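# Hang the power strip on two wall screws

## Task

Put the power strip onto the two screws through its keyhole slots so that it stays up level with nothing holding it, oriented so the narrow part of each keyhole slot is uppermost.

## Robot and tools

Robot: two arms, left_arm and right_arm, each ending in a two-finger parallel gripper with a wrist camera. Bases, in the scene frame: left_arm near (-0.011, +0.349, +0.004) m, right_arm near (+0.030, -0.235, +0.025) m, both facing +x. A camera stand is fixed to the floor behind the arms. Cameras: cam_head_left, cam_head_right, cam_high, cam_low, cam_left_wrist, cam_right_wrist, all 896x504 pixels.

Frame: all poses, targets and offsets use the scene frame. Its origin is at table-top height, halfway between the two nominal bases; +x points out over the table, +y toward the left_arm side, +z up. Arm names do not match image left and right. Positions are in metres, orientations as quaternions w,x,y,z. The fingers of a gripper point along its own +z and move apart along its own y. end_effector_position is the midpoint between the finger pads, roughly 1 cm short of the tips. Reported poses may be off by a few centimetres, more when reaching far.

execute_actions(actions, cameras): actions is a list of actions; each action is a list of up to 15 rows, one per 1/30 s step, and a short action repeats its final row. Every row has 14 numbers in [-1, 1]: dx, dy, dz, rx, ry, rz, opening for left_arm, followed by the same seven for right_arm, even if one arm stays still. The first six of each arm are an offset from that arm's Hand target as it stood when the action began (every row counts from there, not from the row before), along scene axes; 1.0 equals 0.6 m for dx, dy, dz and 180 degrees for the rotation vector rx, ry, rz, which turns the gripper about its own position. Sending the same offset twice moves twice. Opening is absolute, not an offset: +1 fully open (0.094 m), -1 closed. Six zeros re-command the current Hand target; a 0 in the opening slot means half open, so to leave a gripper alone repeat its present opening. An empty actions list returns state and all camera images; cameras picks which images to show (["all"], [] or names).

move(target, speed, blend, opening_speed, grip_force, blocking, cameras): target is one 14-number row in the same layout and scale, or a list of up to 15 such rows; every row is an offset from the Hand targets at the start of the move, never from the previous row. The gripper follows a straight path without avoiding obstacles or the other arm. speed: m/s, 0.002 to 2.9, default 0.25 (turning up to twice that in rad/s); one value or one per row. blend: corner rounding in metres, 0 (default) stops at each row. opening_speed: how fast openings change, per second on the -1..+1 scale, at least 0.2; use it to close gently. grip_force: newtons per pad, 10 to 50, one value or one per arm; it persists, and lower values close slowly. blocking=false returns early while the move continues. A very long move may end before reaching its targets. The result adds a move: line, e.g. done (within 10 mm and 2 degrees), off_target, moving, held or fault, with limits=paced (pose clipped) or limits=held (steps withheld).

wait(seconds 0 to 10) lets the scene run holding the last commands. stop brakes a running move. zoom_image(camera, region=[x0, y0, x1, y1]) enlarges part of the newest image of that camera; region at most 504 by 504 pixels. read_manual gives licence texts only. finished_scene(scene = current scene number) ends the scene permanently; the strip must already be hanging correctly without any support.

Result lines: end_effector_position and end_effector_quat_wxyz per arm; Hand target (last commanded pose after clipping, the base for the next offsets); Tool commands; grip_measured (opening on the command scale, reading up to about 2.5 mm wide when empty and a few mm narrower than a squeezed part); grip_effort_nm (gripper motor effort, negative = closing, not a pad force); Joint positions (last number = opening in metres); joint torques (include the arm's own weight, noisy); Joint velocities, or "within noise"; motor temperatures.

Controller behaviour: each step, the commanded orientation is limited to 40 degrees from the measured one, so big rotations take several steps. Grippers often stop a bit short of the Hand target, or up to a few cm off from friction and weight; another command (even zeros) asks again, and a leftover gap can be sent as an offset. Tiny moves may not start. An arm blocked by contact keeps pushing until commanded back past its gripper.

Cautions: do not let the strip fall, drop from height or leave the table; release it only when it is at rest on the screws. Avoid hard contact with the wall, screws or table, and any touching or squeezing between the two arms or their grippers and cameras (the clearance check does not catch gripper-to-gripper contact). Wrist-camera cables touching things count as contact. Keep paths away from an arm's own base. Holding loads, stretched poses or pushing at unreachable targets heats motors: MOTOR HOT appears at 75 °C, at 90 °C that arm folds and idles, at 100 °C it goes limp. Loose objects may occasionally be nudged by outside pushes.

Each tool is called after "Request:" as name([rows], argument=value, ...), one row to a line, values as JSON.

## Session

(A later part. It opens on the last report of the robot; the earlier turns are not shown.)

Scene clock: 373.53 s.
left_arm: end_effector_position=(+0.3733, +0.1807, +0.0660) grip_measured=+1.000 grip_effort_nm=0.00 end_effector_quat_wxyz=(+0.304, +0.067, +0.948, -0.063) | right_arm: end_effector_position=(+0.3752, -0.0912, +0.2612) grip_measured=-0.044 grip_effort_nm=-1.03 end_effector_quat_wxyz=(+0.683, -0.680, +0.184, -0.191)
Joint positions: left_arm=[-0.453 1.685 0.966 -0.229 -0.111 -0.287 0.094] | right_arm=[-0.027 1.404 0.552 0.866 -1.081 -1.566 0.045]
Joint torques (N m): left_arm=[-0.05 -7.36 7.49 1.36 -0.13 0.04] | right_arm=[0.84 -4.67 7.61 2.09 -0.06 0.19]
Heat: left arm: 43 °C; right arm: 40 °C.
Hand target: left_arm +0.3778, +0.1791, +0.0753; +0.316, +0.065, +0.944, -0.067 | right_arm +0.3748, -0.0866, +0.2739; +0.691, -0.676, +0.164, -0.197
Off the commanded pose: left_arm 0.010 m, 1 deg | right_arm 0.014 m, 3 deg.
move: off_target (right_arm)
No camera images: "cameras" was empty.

Request:
move(target=[0,0,0,0,0,0,1, 0.0188,0.0122,-0.005,-0.0001,0.0046,-0.0014,-0.25], speed=0.05, cameras=["cam_head_left", "cam_head_right", "cam_high"])

Request:
zoom_image(camera="cam_head_right", region=[362, 280, 406, 330])

Request:
zoom_image(camera="cam_head_right", region=[415, 215, 459, 265])

Request:
zoom_image(camera="cam_head_left", region=[366, 285, 410, 335])

Request:
zoom_image(camera="cam_head_left", region=[405, 215, 449, 265])

Request:
zoom_image(camera="cam_high", region=[325, 125, 405, 185])

Request:
zoom_image(camera="cam_high", region=[425, 165, 505, 245])

Scene clock: 376.43 s.
left_arm: end_effector_position=(+0.3733, +0.1807, +0.0660) grip_measured=+1.000 grip_effort_nm=0.00 end_effector_quat_wxyz=(+0.304, +0.067, +0.948, -0.063) | right_arm: end_effector_position=(+0.3831, -0.0849, +0.2521) grip_measured=-0.044 grip_effort_nm=-1.03 end_effector_quat_wxyz=(+0.680, -0.682, +0.197, -0.184)
Joint positions: left_arm=[-0.453 1.685 0.966 -0.229 -0.111 -0.287 0.094] | right_arm=[0.002 1.445 0.564 0.866 -1.043 -1.566 0.045]
Joint torques (N m): left_arm=[-0.03 -7.36 7.5 1.36 -0.13 0.03] | right_arm=[1.05 -5 9.51 1.99 -0.2 0.12]
Heat: left arm: 43 °C; right arm: 40 °C.
Hand target: left_arm +0.3778, +0.1791, +0.0753; +0.316, +0.065, +0.944, -0.067 | right_arm +0.3862, -0.0793, +0.2709; +0.690, -0.677, +0.170, -0.194
Off the commanded pose: left_arm 0.010 m, 1 deg | right_arm 0.020 m, 4 deg.
move: off_target (right_arm)
Images, in order (width x height): cam_head_left 896x504, cam_head_right 896x504, cam_high 896x504.

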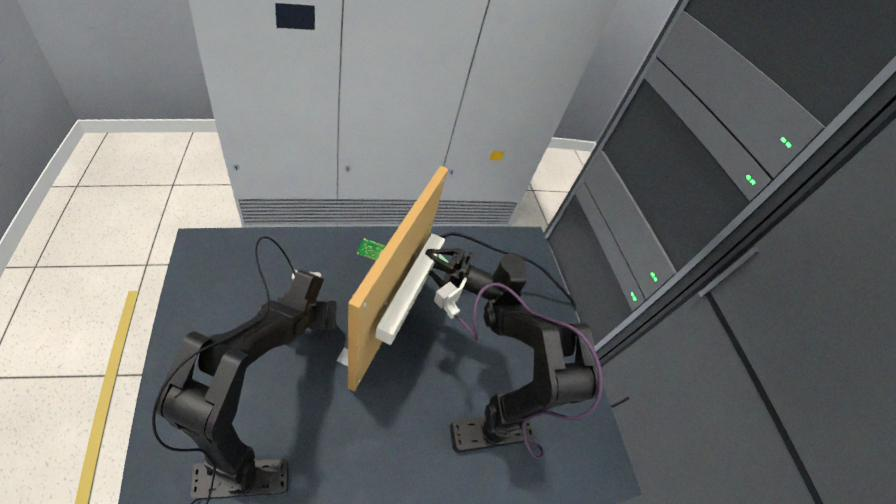

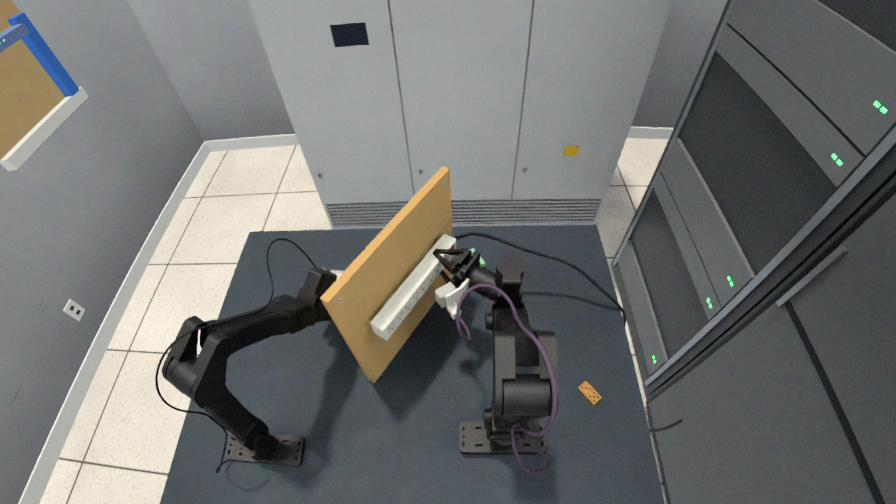

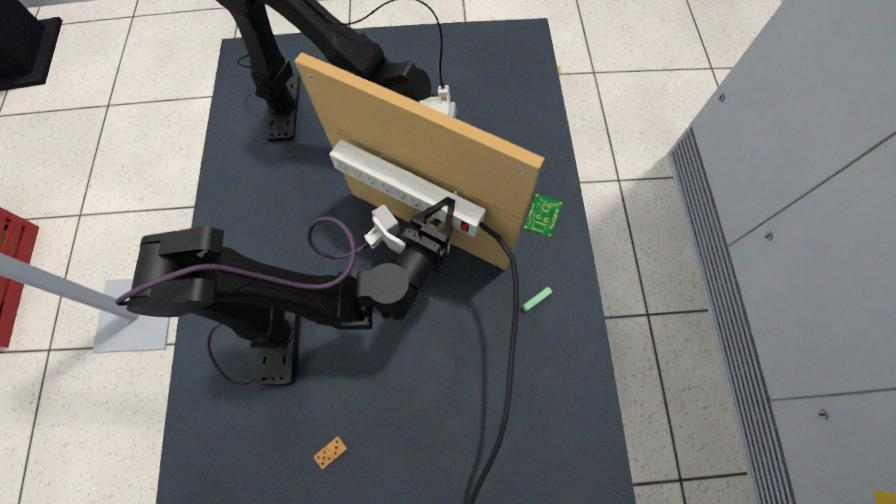

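Scaled by 10.080 from the camera's 896x504 image, which has a finer 1280x720 frame.

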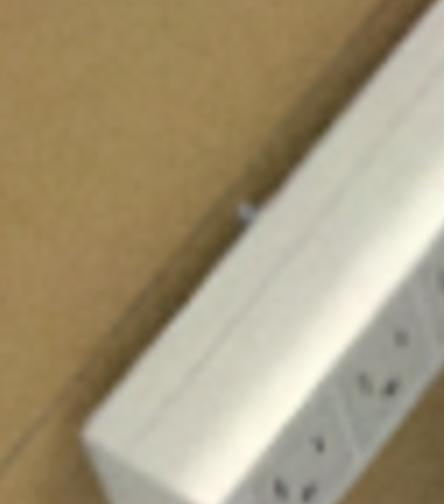

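Scaled by 10.080 from the camera's 896x504 image, which has a finer 1280x720 frame.

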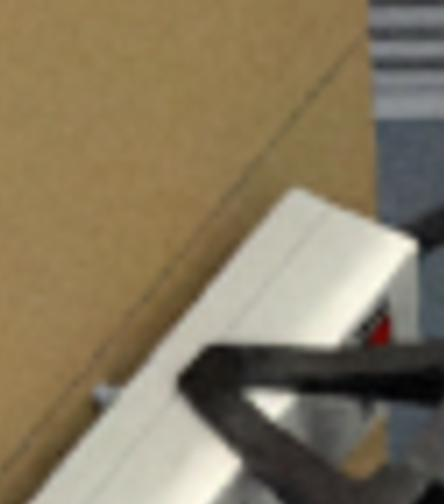

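Scaled by 10.080 from the camera's 896x504 image, which has a finer 1280x720 frame.

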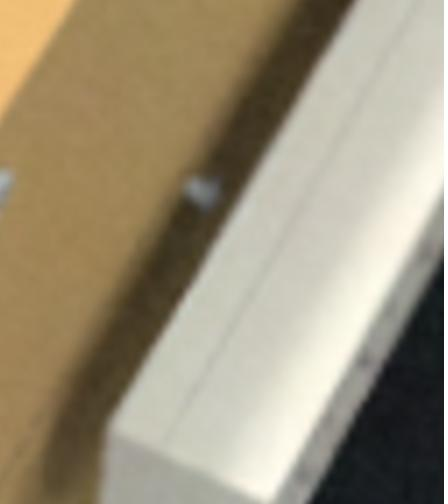

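Scaled by 10.080 from the camera's 896x504 image, which has a finer 1280x720 frame.

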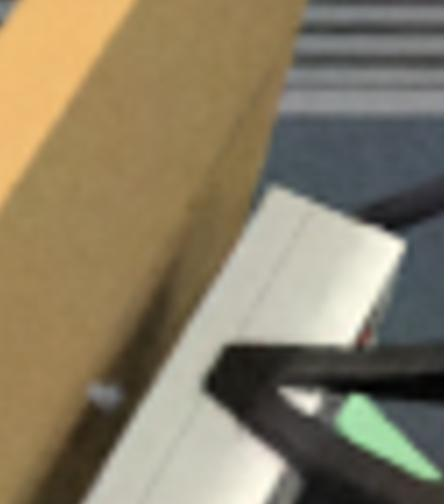

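Scaled by 6.300 from the camera's 896x504 image, which has a finer 1280x720 frame.

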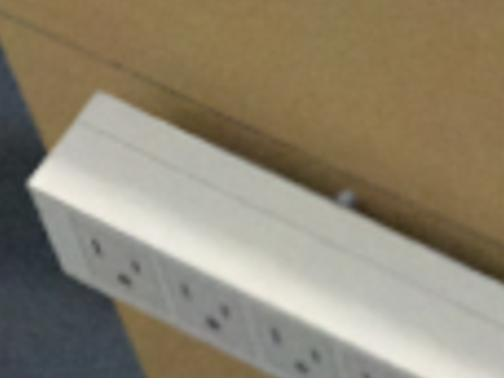

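Scaled by 6.300 from the camera's 896x504 image, which has a finer 1280x720 frame.

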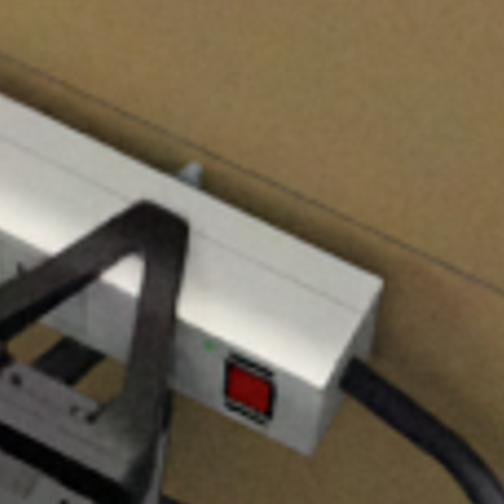

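Request:
move(target=[0,0,0,0,0,0,1, 0.0098,0.0136,0.0092,0.0001,-0.0049,0,-0.25], speed=0.04, cameras=[])

Scene clock: 380.73 s.
left_arm: end_effector_position=(+0.3733, +0.1807, +0.0660) grip_measured=+1.000 grip_effort_nm=0.00 end_effector_quat_wxyz=(+0.304, +0.067, +0.948, -0.063) | right_arm: end_effector_position=(+0.3904, -0.0787, +0.2559) grip_measured=-0.044 grip_effort_nm=-1.03 end_effector_quat_wxyz=(+0.680, -0.680, +0.198, -0.190)
Joint positions: left_arm=[-0.453 1.685 0.966 -0.229 -0.111 -0.287 0.094] | right_arm=[0.029 1.462 0.59 0.866 -1.007 -1.566 0.045]
Joint torques (N m): left_arm=[-0.03 -7.38 7.5 1.36 -0.13 0.03] | right_arm=[1.32 -5.23 9.66 2.07 -0.26 0.08]
Heat: left arm: 43 °C; right arm: 41 °C.
Hand target: left_arm +0.3778, +0.1791, +0.0753; +0.316, +0.065, +0.944, -0.067 | right_arm +0.3920, -0.0711, +0.2765; +0.691, -0.675, +0.165, -0.199
Off the commanded pose: left_arm 0.010 m, 1 deg | right_arm 0.022 m, 4 deg.
move: off_target (right_arm)
No camera images: "cameras" was empty.

Request:
move(target=[0,0,0,0,0,0,1, 0.0043,0.0129,0.0028,-0.0011,-0.0019,0.0047,-0.25], speed=0.03, cameras=[])

Scene clock: 382.97 s.
left_arm: end_effector_position=(+0.3733, +0.1807, +0.0660) grip_measured=+1.000 grip_effort_nm=0.00 end_effector_quat_wxyz=(+0.304, +0.067, +0.948, -0.063) | right_arm: end_effector_position=(+0.3909, -0.0768, +0.2561) grip_measured=-0.044 grip_effort_nm=-1.03 end_effector_quat_wxyz=(+0.680, -0.681, +0.195, -0.189)
Joint positions: left_arm=[-0.453 1.685 0.966 -0.229 -0.111 -0.287 0.094] | right_arm=[0.034 1.466 0.595 0.865 -1.006 -1.568 0.045]
Joint torques (N m): left_arm=[-0.03 -7.36 7.5 1.36 -0.13 0.03] | right_arm=[2.82 -4.53 11.14 2.03 -0.17 0.07]
Heat: left arm: 43 °C; right arm: 41 °C.
Hand target: left_arm +0.3778, +0.1791, +0.0753; +0.316, +0.065, +0.944, -0.067 | right_arm +0.3946, -0.0634, +0.2781; +0.692, -0.677, +0.158, -0.196
Off the commanded pose: left_arm 0.010 m, 1 deg | right_arm 0.026 m, 5 deg.
move: off_target (right_arm)
No camera images: "cameras" was empty.

Request:
move(target=[0,0,0,0,0,0,1, 0,0,0.005,0,0,0,-0.25], speed=0.02, cameras=[])

Scene clock: 384.33 s.
left_arm: end_effector_position=(+0.3733, +0.1807, +0.0660) grip_measured=+1.000 grip_effort_nm=0.00 end_effector_quat_wxyz=(+0.304, +0.067, +0.948, -0.063) | right_arm: end_effector_position=(+0.3910, -0.0768, +0.2562) grip_measured=-0.044 grip_effort_nm=-1.03 end_effector_quat_wxyz=(+0.680, -0.682, +0.196, -0.187)
Joint positions: left_arm=[-0.453 1.685 0.966 -0.229 -0.111 -0.287 0.094] | right_arm=[0.033 1.466 0.599 0.855 -1.01 -1.569 0.045]
Joint torques (N m): left_arm=[-0.02 -7.38 7.5 1.36 -0.13 0.03] | right_arm=[2.66 -5.24 11.12 2 -0.11 0.1]
Heat: left arm: 43 °C; right arm: 41 °C.
Hand target: left_arm +0.3778, +0.1791, +0.0753; +0.316, +0.065, +0.944, -0.067 | right_arm +0.3946, -0.0634, +0.2811; +0.692, -0.677, +0.158, -0.196
Off the commanded pose: left_arm 0.010 m, 1 deg | right_arm 0.029 m, 5 deg.
move: off_target (right_arm)
No camera images: "cameras" was empty.

Request:
wait(seconds=0.1, cameras=["cam_head_left", "cam_head_right", "cam_high"])

Request:
zoom_image(camera="cam_head_right", region=[356, 280, 400, 330])

Request:
zoom_image(camera="cam_head_right", region=[410, 215, 454, 265])

Request:
zoom_image(camera="cam_head_left", region=[360, 285, 404, 335])

Request:
zoom_image(camera="cam_head_left", region=[400, 215, 444, 265])

Request:
zoom_image(camera="cam_high", region=[325, 120, 405, 180])

Request:
zoom_image(camera="cam_high", region=[425, 165, 505, 245])

Scene clock: 389.13 s.
left_arm: end_effector_position=(+0.3733, +0.1807, +0.0660) grip_measured=+1.000 grip_effort_nm=0.00 end_effector_quat_wxyz=(+0.304, +0.067, +0.948, -0.063) | right_arm: end_effector_position=(+0.3910, -0.0768, +0.2561) grip_measured=-0.044 grip_effort_nm=-1.03 end_effector_quat_wxyz=(+0.680, -0.682, +0.196, -0.186)
Joint positions: left_arm=[-0.453 1.685 0.966 -0.229 -0.111 -0.287 0.094] | right_arm=[0.033 1.466 0.599 0.855 -1.01 -1.569 0.045]
Joint torques (N m): left_arm=[-0.03 -7.36 7.5 1.36 -0.13 0.04] | right_arm=[3 -5.18 11.25 1.96 -0.16 0.1]
Heat: left arm: 43 °C; right arm: 42 °C.
Hand target: left_arm +0.3778, +0.1791, +0.0753; +0.316, +0.065, +0.944, -0.067 | right_arm +0.3946, -0.0634, +0.2811; +0.692, -0.677, +0.158, -0.196
Tool commands: left_gripper/opening=+1.0 right_gripper/opening=-0.25
Off the commanded pose: left_arm 0.010 m, 1 deg | right_arm 0.029 m, 5 deg.
wait: 0.10 s; at rest from the start
Images, in order (width x height): cam_head_left 896x504, cam_head_right 896x504, cam_high 896x504.

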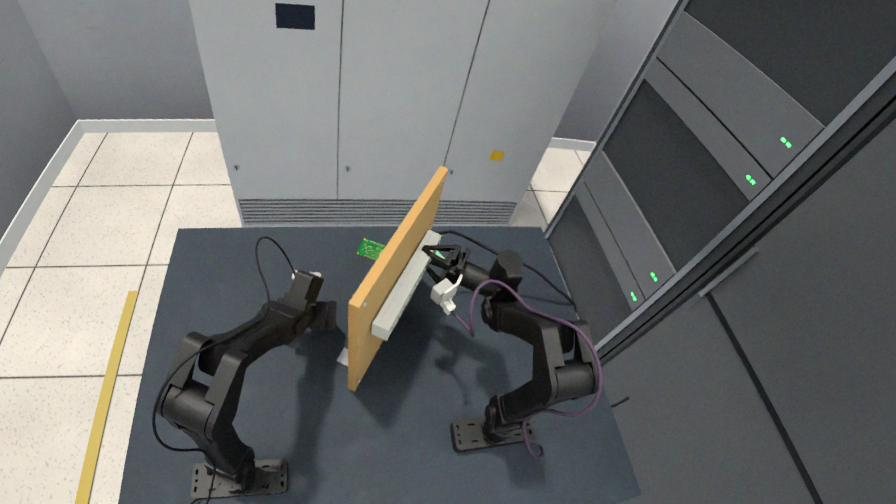

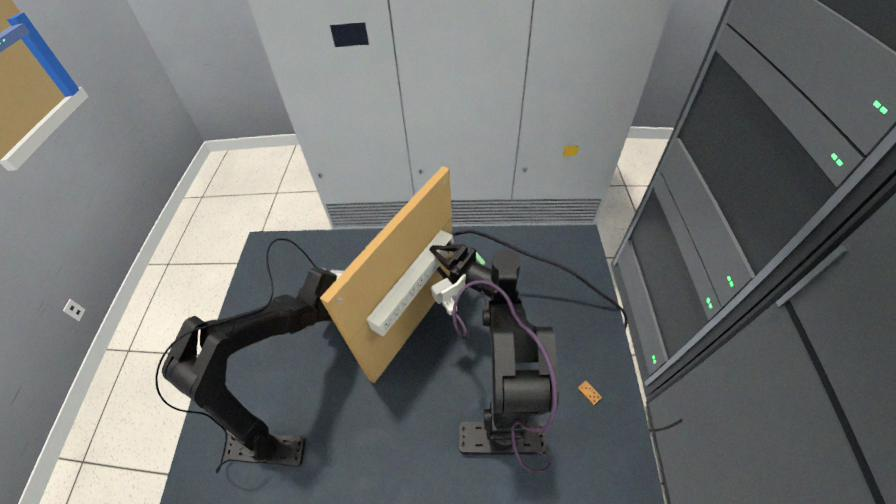

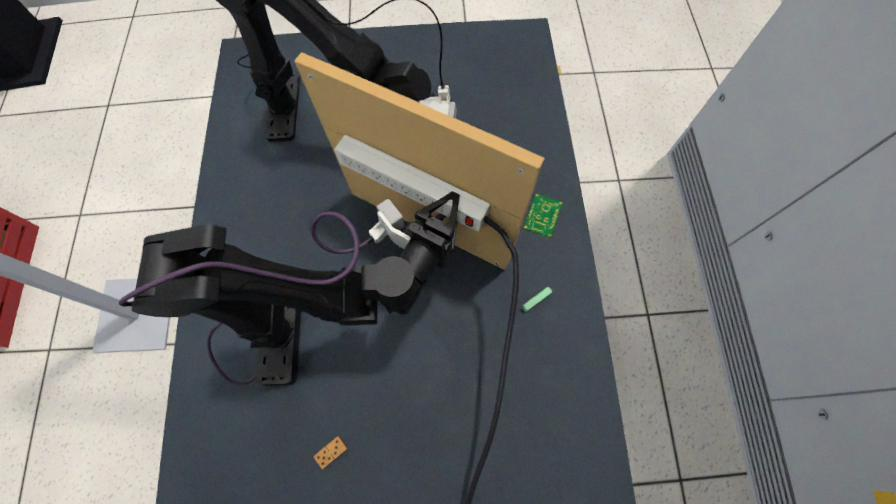

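Scaled by 10.080 from the camera's 896x504 image, which has a finer 1280x720 frame.

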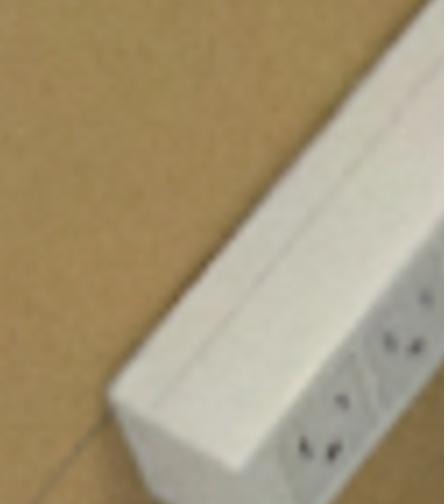

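Scaled by 10.080 from the camera's 896x504 image, which has a finer 1280x720 frame.

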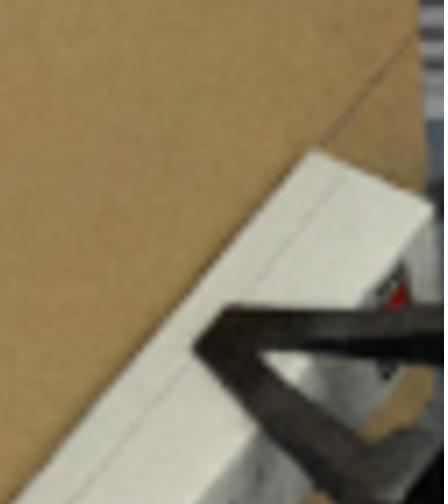

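Scaled by 10.080 from the camera's 896x504 image, which has a finer 1280x720 frame.

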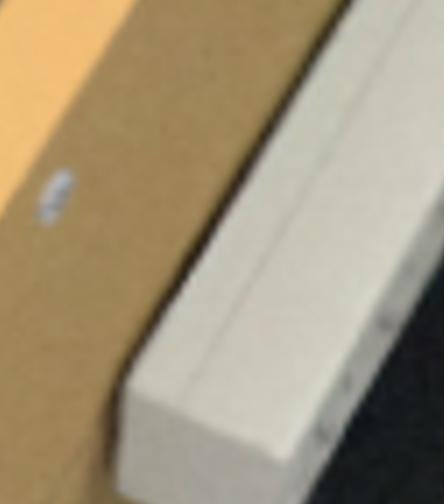

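Scaled by 10.080 from the camera's 896x504 image, which has a finer 1280x720 frame.

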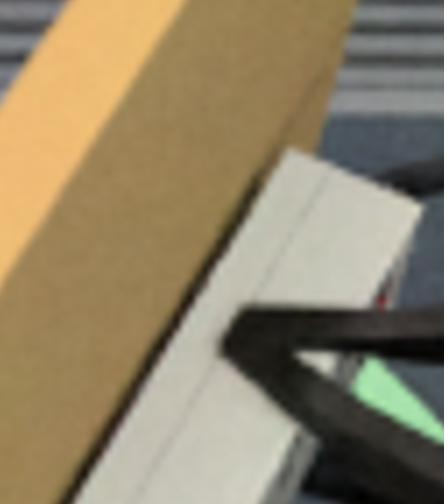

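Scaled by 6.300 from the camera's 896x504 image, which has a finer 1280x720 frame.

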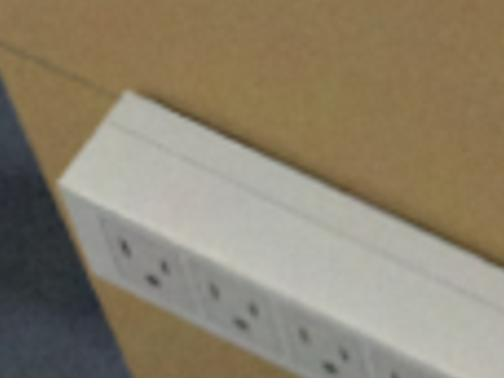

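Scaled by 6.300 from the camera's 896x504 image, which has a finer 1280x720 frame.

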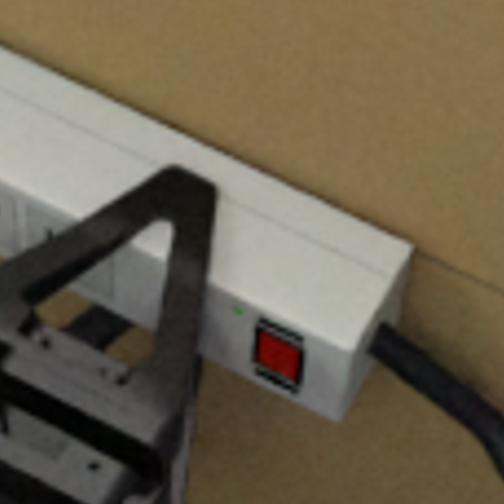

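Request:
move(target=[0,0,0,0,0,0,1, -0.04,-0.04,-0.03,-0.0003,-0.001,0,-0.25], speed=0.08, cameras=[])

Scene clock: 394.43 s.
left_arm: end_effector_position=(+0.3733, +0.1807, +0.0660) grip_measured=+1.000 grip_effort_nm=0.01 end_effector_quat_wxyz=(+0.304, +0.067, +0.948, -0.063) | right_arm: end_effector_position=(+0.3793, -0.0892, +0.2446) grip_measured=-0.044 grip_effort_nm=-1.03 end_effector_quat_wxyz=(+0.681, -0.684, +0.186, -0.186)
Joint positions: left_arm=[-0.453 1.685 0.966 -0.229 -0.111 -0.287 0.094] | right_arm=[-0.02 1.466 0.539 0.919 -1.078 -1.579 0.045]
Joint torques (N m): left_arm=[-0.03 -7.38 7.5 1.36 -0.13 0.03] | right_arm=[0.02 -8.58 5.42 2.2 -0.32 0.18]
Heat: left arm: 43 °C; right arm: 42 °C.
Hand target: left_arm +0.3778, +0.1791, +0.0753; +0.316, +0.065, +0.944, -0.067 | right_arm +0.3705, -0.0873, +0.2631; +0.692, -0.677, +0.156, -0.197
Off the commanded pose: left_arm 0.010 m, 1 deg | right_arm 0.021 m, 4 deg.
move: off_target (right_arm)
No camera images: "cameras" was empty.

Request:
move(target=[0,0,0,0,0,0,1, 0.0106,0.0131,0.0192,-0.0006,-0.0011,-0.0044,-0.25], speed=0.05, cameras=[])

Scene clock: 396.93 s.
left_arm: end_effector_position=(+0.3733, +0.1807, +0.0660) grip_measured=+1.000 grip_effort_nm=0.00 end_effector_quat_wxyz=(+0.304, +0.067, +0.948, -0.063) | right_arm: end_effector_position=(+0.3785, -0.0845, +0.2472) grip_measured=-0.044 grip_effort_nm=-1.03 end_effector_quat_wxyz=(+0.679, -0.683, +0.192, -0.187)
Joint positions: left_arm=[-0.453 1.685 0.966 -0.229 -0.111 -0.287 0.094] | right_arm=[0.001 1.443 0.539 0.889 -1.047 -1.579 0.045]
Joint torques (N m): left_arm=[-0.02 -7.38 7.49 1.36 -0.13 0.04] | right_arm=[0.88 -8.2 9.09 1.91 -0.19 0.21]
Heat: left arm: 43 °C; right arm: 41 °C.
Hand target: left_arm +0.3778, +0.1791, +0.0753; +0.316, +0.065, +0.944, -0.067 | right_arm +0.3770, -0.0795, +0.2746; +0.690, -0.676, +0.160, -0.203
Off the commanded pose: left_arm 0.010 m, 1 deg | right_arm 0.028 m, 4 deg.
move: off_target (right_arm)
No camera images: "cameras" was empty.

Request:
move(target=[0,0,0,0,0,0,1, 0.0156,0.0082,0.0197,-0.0017,-0.0029,-0.0011,-0.25], speed=0.05, cameras=[])

Scene clock: 398.73 s.
left_arm: end_effector_position=(+0.3733, +0.1807, +0.0660) grip_measured=+1.000 grip_effort_nm=0.00 end_effector_quat_wxyz=(+0.304, +0.067, +0.948, -0.063) | right_arm: end_effector_position=(+0.3887, -0.0817, +0.2565) grip_measured=-0.044 grip_effort_nm=-1.03 end_effector_quat_wxyz=(+0.676, -0.684, +0.197, -0.190)
Joint positions: left_arm=[-0.453 1.685 0.966 -0.229 -0.111 -0.287 0.094] | right_arm=[0.017 1.443 0.593 0.824 -1.018 -1.587 0.045]
Joint torques (N m): left_arm=[-0.03 -7.36 7.49 1.36 -0.13 0.04] | right_arm=[1.25 -8.14 9.59 2.02 -0.25 0.11]
Heat: left arm: 43 °C; right arm: 41 °C.
Hand target: left_arm +0.3778, +0.1791, +0.0753; +0.316, +0.065, +0.944, -0.067 | right_arm +0.3863, -0.0746, +0.2864; +0.689, -0.677, +0.157, -0.208
Off the commanded pose: left_arm 0.010 m, 1 deg | right_arm 0.031 m, 5 deg.
move: off_target (right_arm)
No camera images: "cameras" was empty.

Request:
move(target=[0,0,0,0,0,0,1, 0.0073,0.0183,0.0042,0.0018,-0.0052,0.0028,-0.25], speed=0.03, cameras=[])

Scene clock: 400.20 s.
left_arm: end_effector_position=(+0.3733, +0.1807, +0.0660) grip_measured=+1.000 grip_effort_nm=0.00 end_effector_quat_wxyz=(+0.304, +0.067, +0.948, -0.063) | right_arm: end_effector_position=(+0.3884, -0.0764, +0.2573) grip_measured=-0.044 grip_effort_nm=-1.03 end_effector_quat_wxyz=(+0.676, -0.684, +0.195, -0.190)
Joint positions: left_arm=[-0.453 1.685 0.966 -0.229 -0.111 -0.287 0.094] | right_arm=[0.036 1.443 0.595 0.824 -1.003 -1.588 0.045]
Joint torques (N m): left_arm=[-0.02 -7.38 7.5 1.36 -0.13 0.03] | right_arm=[2.84 -5.75 10.91 2.33 -0.12 0.19]
Heat: left arm: 43 °C; right arm: 41 °C.
Hand target: left_arm +0.3778, +0.1791, +0.0753; +0.316, +0.065, +0.944, -0.067 | right_arm +0.3907, -0.0636, +0.2890; +0.693, -0.674, +0.149, -0.210
Off the commanded pose: left_arm 0.010 m, 1 deg | right_arm 0.034 m, 6 deg.
move: off_target (right_arm)
No camera images: "cameras" was empty.

Request:
move(target=[0,0,0,0,0,0,1, 0.0035,0.0,0.006,0,0,0,-0.25], speed=0.03, cameras=[])

Request:
move(target=[0,0,0,0,0,0,1, 0.0025,0.002,0.006,0,0,0,-0.25], speed=0.03, cameras=[])

Scene clock: 401.53 s.
left_arm: end_effector_position=(+0.3733, +0.1807, +0.0660) grip_measured=+1.000 grip_effort_nm=0.00 end_effector_quat_wxyz=(+0.304, +0.067, +0.948, -0.063) | right_arm: end_effector_position=(+0.3885, -0.0763, +0.2572) grip_measured=-0.044 grip_effort_nm=-1.03 end_effector_quat_wxyz=(+0.676, -0.685, +0.195, -0.189)
Joint positions: left_arm=[-0.453 1.685 0.966 -0.229 -0.111 -0.287 0.094] | right_arm=[0.036 1.443 0.598 0.818 -1.004 -1.59 0.045]
Joint torques (N m): left_arm=[-0.03 -7.36 7.5 1.36 -0.13 0.03] | right_arm=[2.69 -5.79 11.7 2.25 -0.13 0.22]
Heat: left arm: 43 °C; right arm: 42 °C.
Hand target: left_arm +0.3778, +0.1791, +0.0753; +0.316, +0.065, +0.944, -0.067 | right_arm +0.3928, -0.0636, +0.2925; +0.693, -0.674, +0.149, -0.210
Off the commanded pose: left_arm 0.010 m, 1 deg | right_arm 0.038 m, 6 deg.
move: off_target (right_arm)
No camera images: "cameras" was empty.

Scene clock: 402.30 s.
left_arm: end_effector_position=(+0.3733, +0.1807, +0.0660) grip_measured=+1.000 grip_effort_nm=0.00 end_effector_quat_wxyz=(+0.304, +0.067, +0.948, -0.063) | right_arm: end_effector_position=(+0.3889, -0.0764, +0.2572) grip_measured=-0.044 grip_effort_nm=-1.03 end_effector_quat_wxyz=(+0.676, -0.686, +0.197, -0.184)
Joint positions: left_arm=[-0.453 1.685 0.966 -0.229 -0.111 -0.287 0.094] | right_arm=[0.034 1.443 0.605 0.803 -1.01 -1.587 0.045]
Joint torques (N m): left_arm=[-0.02 -7.36 7.5 1.36 -0.13 0.03] | right_arm=[3 -6.67 12.22 2.25 -0.03 0.23]
Heat: left arm: 43 °C; right arm: 42 °C.
Hand target: left_arm +0.3778, +0.1791, +0.0753; +0.316, +0.065, +0.944, -0.067 | right_arm +0.3944, -0.0625, +0.2962; +0.693, -0.674, +0.149, -0.210
Off the commanded pose: left_arm 0.010 m, 1 deg | right_arm 0.042 m, 7 deg.
move: off_target (right_arm)
No camera images: "cameras" was empty.

Request:
wait(seconds=0.1, cameras=["cam_head_left", "cam_head_right", "cam_high"])

Request:
zoom_image(camera="cam_head_right", region=[356, 280, 400, 330])

Request:
zoom_image(camera="cam_head_right", region=[410, 215, 454, 265])

Request:
zoom_image(camera="cam_head_left", region=[356, 285, 400, 335])

Request:
zoom_image(camera="cam_head_left", region=[400, 215, 444, 265])

Request:
zoom_image(camera="cam_high", region=[325, 120, 405, 180])

Request:
zoom_image(camera="cam_high", region=[425, 165, 505, 245])

Scene clock: 405.37 s.
left_arm: end_effector_position=(+0.3733, +0.1807, +0.0660) grip_measured=+1.000 grip_effort_nm=0.00 end_effector_quat_wxyz=(+0.304, +0.067, +0.948, -0.063) | right_arm: end_effector_position=(+0.3889, -0.0764, +0.2572) grip_measured=-0.044 grip_effort_nm=-1.03 end_effector_quat_wxyz=(+0.676, -0.686, +0.198, -0.184)
Joint positions: left_arm=[-0.453 1.685 0.966 -0.229 -0.111 -0.287 0.094] | right_arm=[0.034 1.443 0.605 0.803 -1.01 -1.587 0.045]
Joint torques (N m): left_arm=[-0.03 -7.36 7.49 1.36 -0.13 0.04] | right_arm=[3.11 -6.26 12.33 2.2 0 0.17]
Heat: left arm: 43 °C; right arm: 43 °C.
Hand target: left_arm +0.3778, +0.1791, +0.0753; +0.316, +0.065, +0.944, -0.067 | right_arm +0.3944, -0.0625, +0.2962; +0.693, -0.674, +0.149, -0.210
Tool commands: left_gripper/opening=+1.0 right_gripper/opening=-0.25
Off the commanded pose: left_arm 0.010 m, 1 deg | right_arm 0.042 m, 7 deg.
wait: 0.10 s; at rest from the start
Images, in order (width x height): cam_head_left 896x504, cam_head_right 896x504, cam_high 896x504.

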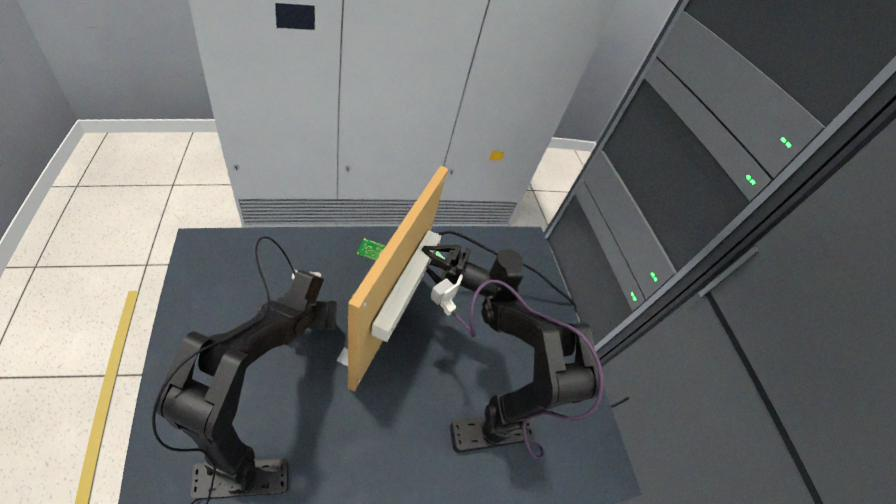

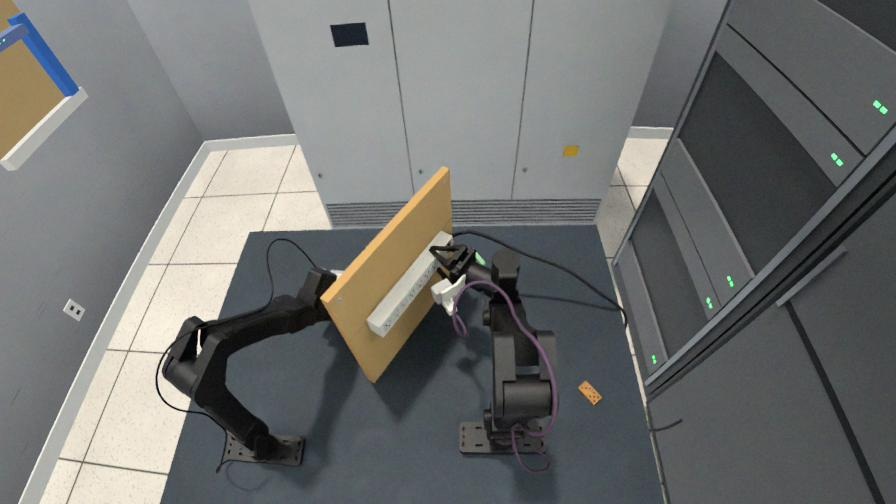

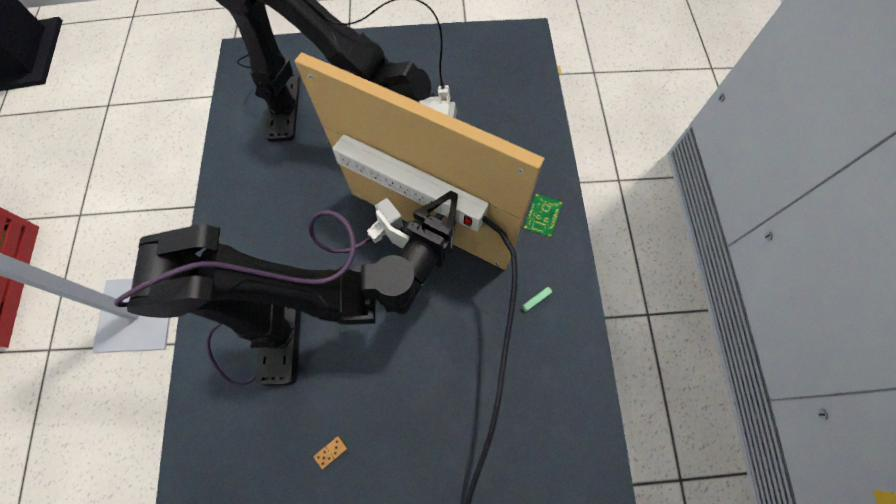

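Scaled by 10.080 from the camera's 896x504 image, which has a finer 1280x720 frame.

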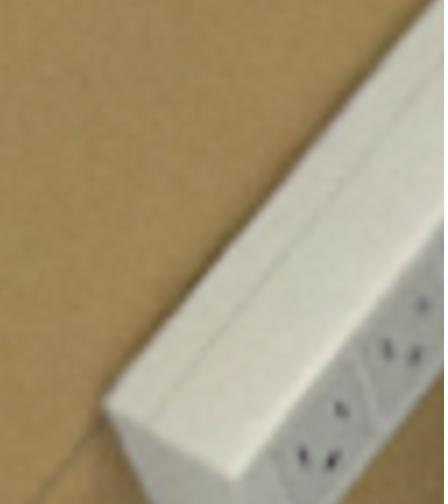

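Scaled by 10.080 from the camera's 896x504 image, which has a finer 1280x720 frame.

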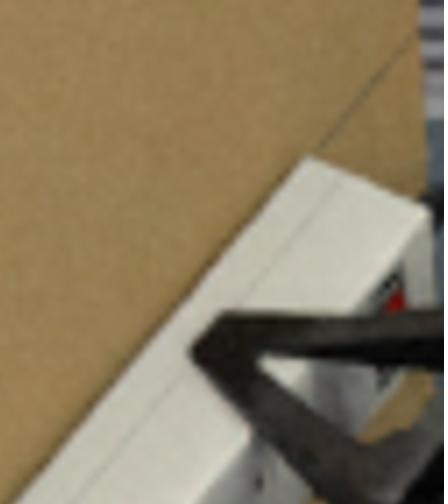

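Scaled by 10.080 from the camera's 896x504 image, which has a finer 1280x720 frame.

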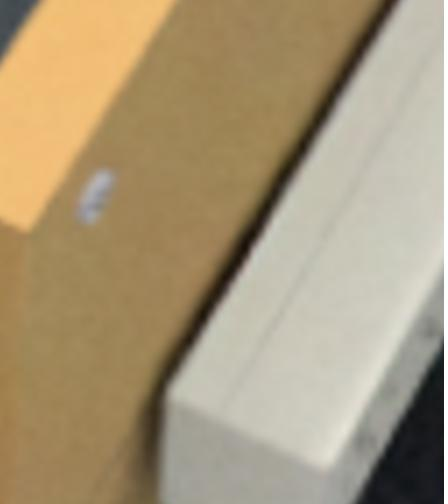

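Scaled by 10.080 from the camera's 896x504 image, which has a finer 1280x720 frame.

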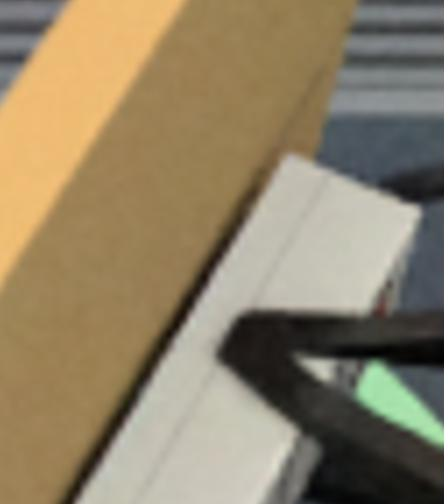

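Scaled by 6.300 from the camera's 896x504 image, which has a finer 1280x720 frame.

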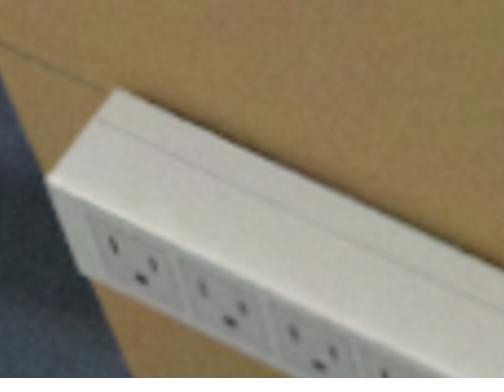

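Scaled by 6.300 from the camera's 896x504 image, which has a finer 1280x720 frame.

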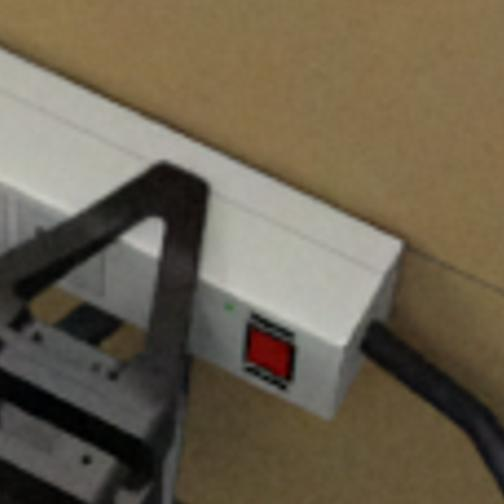

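Request:
move(target=[0,0,0,0,0,0,1, -0.0288,-0.0407,-0.0245,0,0,0,-0.25], speed=0.08, cameras=[])

Request:
execute_actions([
  [[0,0,0,0,0,0,1,0,0.0061,0.0068,0.0045,0.0045,0.0045,-0.25],[0,0,0,0,0,0,1,0,0.0111,0.0124,0.0082,0.0082,0.0082,-0.25],[0,0,0,0,0,0,1,0,0.0143,0.0159,0.0105,0.0105,0.0105,-0.25],[0,0,0,0,0,0,1,0,0.0149,0.0166,0.0109,0.0109,0.0109,-0.25],[0,0,0,0,0,0,1,0,0.013,0.0145,0.0095,0.0095,0.0095,-0.25],[0,0,0,0,0,0,1,0,0.0088,0.0098,0.0065,0.0065,0.0065,-0.25],[0,0,0,0,0,0,1,0,0.0031,0.0035,0.0023,0.0023,0.0023,-0.25],[0,0,0,0,0,0,1,0,-0.0031,-0.0035,-0.0023,-0.0023,-0.0023,-0.25],[0,0,0,0,0,0,1,0,-0.0088,-0.0098,-0.0065,-0.0065,-0.0065,-0.25],[0,0,0,0,0,0,1,0,-0.013,-0.0145,-0.0095,-0.0095,-0.0095,-0.25],[0,0,0,0,0,0,1,0,-0.0149,-0.0166,-0.0109,-0.0109,-0.0109,-0.25],[0,0,0,0,0,0,1,0,-0.0143,-0.0159,-0.0105,-0.0105,-0.0105,-0.25],[0,0,0,0,0,0,1,0,-0.0111,-0.0124,-0.0082,-0.0082,-0.0082,-0.25],[0,0,0,0,0,0,1,0,-0.0061,-0.0068,-0.0045,-0.0045,-0.0045,-0.25],[0,0,0,0,0,0,1,0,0,0,0,0,0,-0.25]],
  [[0,0,0,0,0,0,1,0,0.0038,0.0043,0.0028,0.0028,0.0028,-0.25],[0,0,0,0,0,0,1,0,0.007,0.0078,0.0051,0.0051,0.0051,-0.25],[0,0,0,0,0,0,1,0,0.0089,0.0099,0.0066,0.0066,0.0066,-0.25],[0,0,0,0,0,0,1,0,0.0093,0.0104,0.0068,0.0068,0.0068,-0.25],[0,0,0,0,0,0,1,0,0.0081,0.0091,0.006,0.006,0.006,-0.25],[0,0,0,0,0,0,1,0,0.0055,0.0061,0.004,0.004,0.004,-0.25],[0,0,0,0,0,0,1,0,0.0019,0.0022,0.0014,0.0014,0.0014,-0.25],[0,0,0,0,0,0,1,0,-0.0019,-0.0022,-0.0014,-0.0014,-0.0014,-0.25],[0,0,0,0,0,0,1,0,-0.0055,-0.0061,-0.004,-0.004,-0.004,-0.25],[0,0,0,0,0,0,1,0,-0.0081,-0.0091,-0.006,-0.006,-0.006,-0.25],[0,0,0,0,0,0,1,0,-0.0093,-0.0104,-0.0068,-0.0068,-0.0068,-0.25],[0,0,0,0,0,0,1,0,-0.0089,-0.0099,-0.0066,-0.0066,-0.0066,-0.25],[0,0,0,0,0,0,1,0,-0.007,-0.0078,-0.0051,-0.0051,-0.0051,-0.25],[0,0,0,0,0,0,1,0,-0.0038,-0.0043,-0.0028,-0.0028,-0.0028,-0.25],[0,0,0,0,0,0,1,0,0,0,0,0,0,-0.25]],
], cameras=[])

Scene clock: 415.50 s.
left_arm: end_effector_position=(+0.3733, +0.1807, +0.0660) grip_measured=+1.000 grip_effort_nm=0.00 end_effector_quat_wxyz=(+0.304, +0.067, +0.948, -0.063) | right_arm: end_effector_position=(+0.3872, -0.0900, +0.2626) grip_measured=-0.044 grip_effort_nm=-1.03 end_effector_quat_wxyz=(+0.681, -0.681, +0.182, -0.200)
Joint positions: left_arm=[-0.453 1.685 0.966 -0.229 -0.111 -0.287 0.094] | right_arm=[-0.017 1.443 0.592 0.864 -1.06 -1.584 0.045]
Joint torques (N m): left_arm=[-0.03 -7.36 7.49 1.36 -0.13 0.04] | right_arm=[0.18 -8.27 5.74 2.26 -0.38 0.21]
Heat: left arm: 43 °C; right arm: 44 °C.
Hand target: left_arm +0.3778, +0.1791, +0.0753; +0.316, +0.065, +0.944, -0.067 | right_arm +0.3770, -0.0868, +0.2815; +0.693, -0.674, +0.149, -0.210
Off the commanded pose: left_arm 0.010 m, 1 deg | right_arm 0.022 m, 4 deg.
move: off_target (right_arm)
No camera images: "cameras" was empty.

Scene clock: 416.93 s.
left_arm: end_effector_position=(+0.3733, +0.1807, +0.0660) grip_measured=+1.000 grip_effort_nm=0.00 end_effector_quat_wxyz=(+0.304, +0.067, +0.948, -0.063) | right_arm: end_effector_position=(+0.3827, -0.0928, +0.2549) grip_measured=-0.044 grip_effort_nm=-1.03 end_effector_quat_wxyz=(+0.679, -0.682, +0.188, -0.195)
Joint positions: left_arm=[-0.453 1.685 0.966 -0.229 -0.111 -0.287 0.094] | right_arm=[-0.028 1.439 0.564 0.87 -1.07 -1.585 0.045]
Joint torques (N m): left_arm=[-0.03 -7.38 7.5 1.36 -0.13 0.04] | right_arm=[0.91 -8.03 7.88 2.18 -0.26 0.19]
Heat: left arm: 43 °C; right arm: 44 °C.
Hand target: left_arm +0.3778, +0.1791, +0.0753; +0.316, +0.065, +0.944, -0.067 | right_arm +0.3770, -0.0869, +0.2814; +0.693, -0.674, +0.149, -0.210
Off the commanded pose: left_arm 0.010 m, 1 deg | right_arm 0.028 m, 5 deg.
No camera images: "cameras" was empty.

Request:
execute_actions([
  [[0,0,0,0,0,0,1,0.002,0.0165,0.0136,0.0066,0.0081,0.0064,-0.25],[0,0,0,0,0,0,1,0.002,0.0215,0.0192,0.0103,0.0118,0.0101,-0.25],[0,0,0,0,0,0,1,0.002,0.0247,0.0227,0.0126,0.0141,0.0124,-0.25],[0,0,0,0,0,0,1,0.002,0.0253,0.0234,0.013,0.0145,0.0128,-0.25],[0,0,0,0,0,0,1,0.002,0.0234,0.0213,0.0116,0.0131,0.0114,-0.25],[0,0,0,0,0,0,1,0.002,0.0192,0.0166,0.0086,0.0101,0.0084,-0.25],[0,0,0,0,0,0,1,0.002,0.0135,0.0103,0.0044,0.0059,0.0042,-0.25],[0,0,0,0,0,0,1,0.002,0.0073,0.0033,-0.0002,0.0013,-0.0004,-0.25],[0,0,0,0,0,0,1,0.002,0.0016,-0.003,-0.0044,-0.0029,-0.0046,-0.25],[0,0,0,0,0,0,1,0.002,-0.0026,-0.0077,-0.0074,-0.0059,-0.0076,-0.25],[0,0,0,0,0,0,1,0.002,-0.0045,-0.0098,-0.0088,-0.0073,-0.009,-0.25],[0,0,0,0,0,0,1,0.002,-0.0039,-0.0091,-0.0084,-0.0069,-0.0086,-0.25],[0,0,0,0,0,0,1,0.002,-0.0007,-0.0056,-0.0061,-0.0046,-0.0063,-0.25],[0,0,0,0,0,0,1,0.002,0.0043,0,-0.0024,-0.0009,-0.0026,-0.25],[0,0,0,0,0,0,1,0.002,0.0104,0.0068,0.0021,0.0036,0.0019,-0.25]],
  [[0,0,0,0,0,0,1,0,0.0038,0.0043,0.0028,0.0028,0.0028,-0.25],[0,0,0,0,0,0,1,0,0.007,0.0078,0.0051,0.0051,0.0051,-0.25],[0,0,0,0,0,0,1,0,0.0089,0.0099,0.0066,0.0066,0.0066,-0.25],[0,0,0,0,0,0,1,0,0.0093,0.0104,0.0068,0.0068,0.0068,-0.25],[0,0,0,0,0,0,1,0,0.0081,0.0091,0.006,0.006,0.006,-0.25],[0,0,0,0,0,0,1,0,0.0055,0.0061,0.004,0.004,0.004,-0.25],[0,0,0,0,0,0,1,0,0.0019,0.0022,0.0014,0.0014,0.0014,-0.25],[0,0,0,0,0,0,1,0,-0.0019,-0.0022,-0.0014,-0.0014,-0.0014,-0.25],[0,0,0,0,0,0,1,0,-0.0055,-0.0061,-0.004,-0.004,-0.004,-0.25],[0,0,0,0,0,0,1,0,-0.0081,-0.0091,-0.006,-0.006,-0.006,-0.25],[0,0,0,0,0,0,1,0,-0.0093,-0.0104,-0.0068,-0.0068,-0.0068,-0.25],[0,0,0,0,0,0,1,0,-0.0089,-0.0099,-0.0066,-0.0066,-0.0066,-0.25],[0,0,0,0,0,0,1,0,-0.007,-0.0078,-0.0051,-0.0051,-0.0051,-0.25],[0,0,0,0,0,0,1,0,-0.0038,-0.0043,-0.0028,-0.0028,-0.0028,-0.25],[0,0,0,0,0,0,1,0,0,0,0,0,0,-0.25]],
  [[0,0,0,0,0,0,1,0,0.0019,0.0022,0.0014,0.0014,0.0014,-0.25],[0,0,0,0,0,0,1,0,0.0035,0.0039,0.0026,0.0026,0.0026,-0.25],[0,0,0,0,0,0,1,0,0.0045,0.005,0.0033,0.0033,0.0033,-0.25],[0,0,0,0,0,0,1,0,0.0047,0.0052,0.0034,0.0034,0.0034,-0.25],[0,0,0,0,0,0,1,0,0.0041,0.0046,0.003,0.003,0.003,-0.25],[0,0,0,0,0,0,1,0,0.0028,0.0031,0.002,0.002,0.002,-0.25],[0,0,0,0,0,0,1,0,0.001,0.0011,0.0007,0.0007,0.0007,-0.25],[0,0,0,0,0,0,1,0,-0.001,-0.0011,-0.0007,-0.0007,-0.0007,-0.25],[0,0,0,0,0,0,1,0,-0.0028,-0.0031,-0.002,-0.002,-0.002,-0.25],[0,0,0,0,0,0,1,0,-0.0041,-0.0046,-0.003,-0.003,-0.003,-0.25],[0,0,0,0,0,0,1,0,-0.0047,-0.0052,-0.0034,-0.0034,-0.0034,-0.25],[0,0,0,0,0,0,1,0,-0.0045,-0.005,-0.0033,-0.0033,-0.0033,-0.25],[0,0,0,0,0,0,1,0,-0.0035,-0.0039,-0.0026,-0.0026,-0.0026,-0.25],[0,0,0,0,0,0,1,0,-0.0019,-0.0022,-0.0014,-0.0014,-0.0014,-0.25],[0,0,0,0,0,0,1,0,0,0,0,0,0,-0.25]],
], cameras=["cam_head_left", "cam_head_right", "cam_high"])

Scene clock: 424.33 s.
left_arm: end_effector_position=(+0.3733, +0.1807, +0.0660) grip_measured=+1.000 grip_effort_nm=0.00 end_effector_quat_wxyz=(+0.304, +0.067, +0.948, -0.063) | right_arm: end_effector_position=(+0.3836, -0.0853, +0.2603) grip_measured=-0.044 grip_effort_nm=-1.03 end_effector_quat_wxyz=(+0.682, -0.681, +0.186, -0.191)
Joint positions: left_arm=[-0.453 1.685 0.966 -0.229 -0.111 -0.287 0.094] | right_arm=[-0.002 1.438 0.579 0.866 -1.053 -1.57 0.045]
Joint torques (N m): left_arm=[-0.02 -7.36 7.5 1.36 -0.13 0.04] | right_arm=[0.79 -8.17 7.8 2.05 -0.24 0.23]
Heat: left arm: 43 °C; right arm: 44 °C.
Hand target: left_arm +0.3778, +0.1791, +0.0753; +0.316, +0.065, +0.944, -0.067 | right_arm +0.3782, -0.0806, +0.2856; +0.695, -0.673, +0.152, -0.204
Off the commanded pose: left_arm 0.010 m, 1 deg | right_arm 0.026 m, 4 deg.
Images, in order (width x height): cam_head_left 896x504, cam_head_right 896x504, cam_high 896x504.

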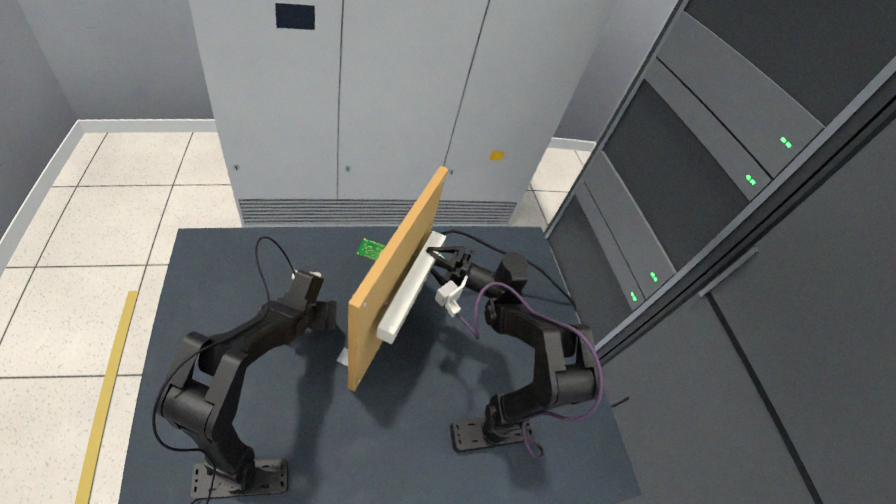

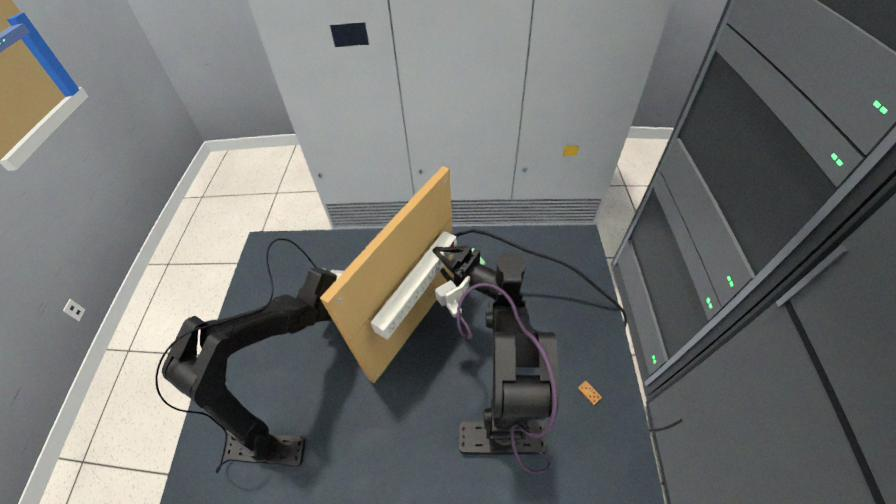

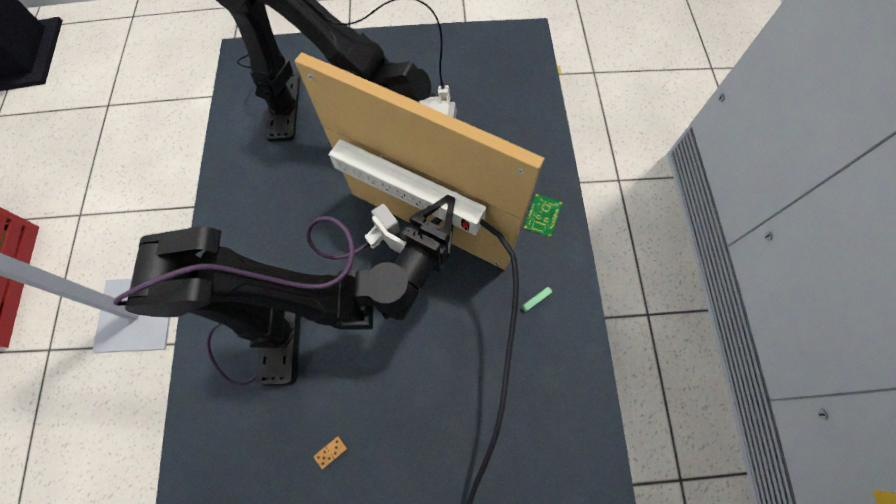

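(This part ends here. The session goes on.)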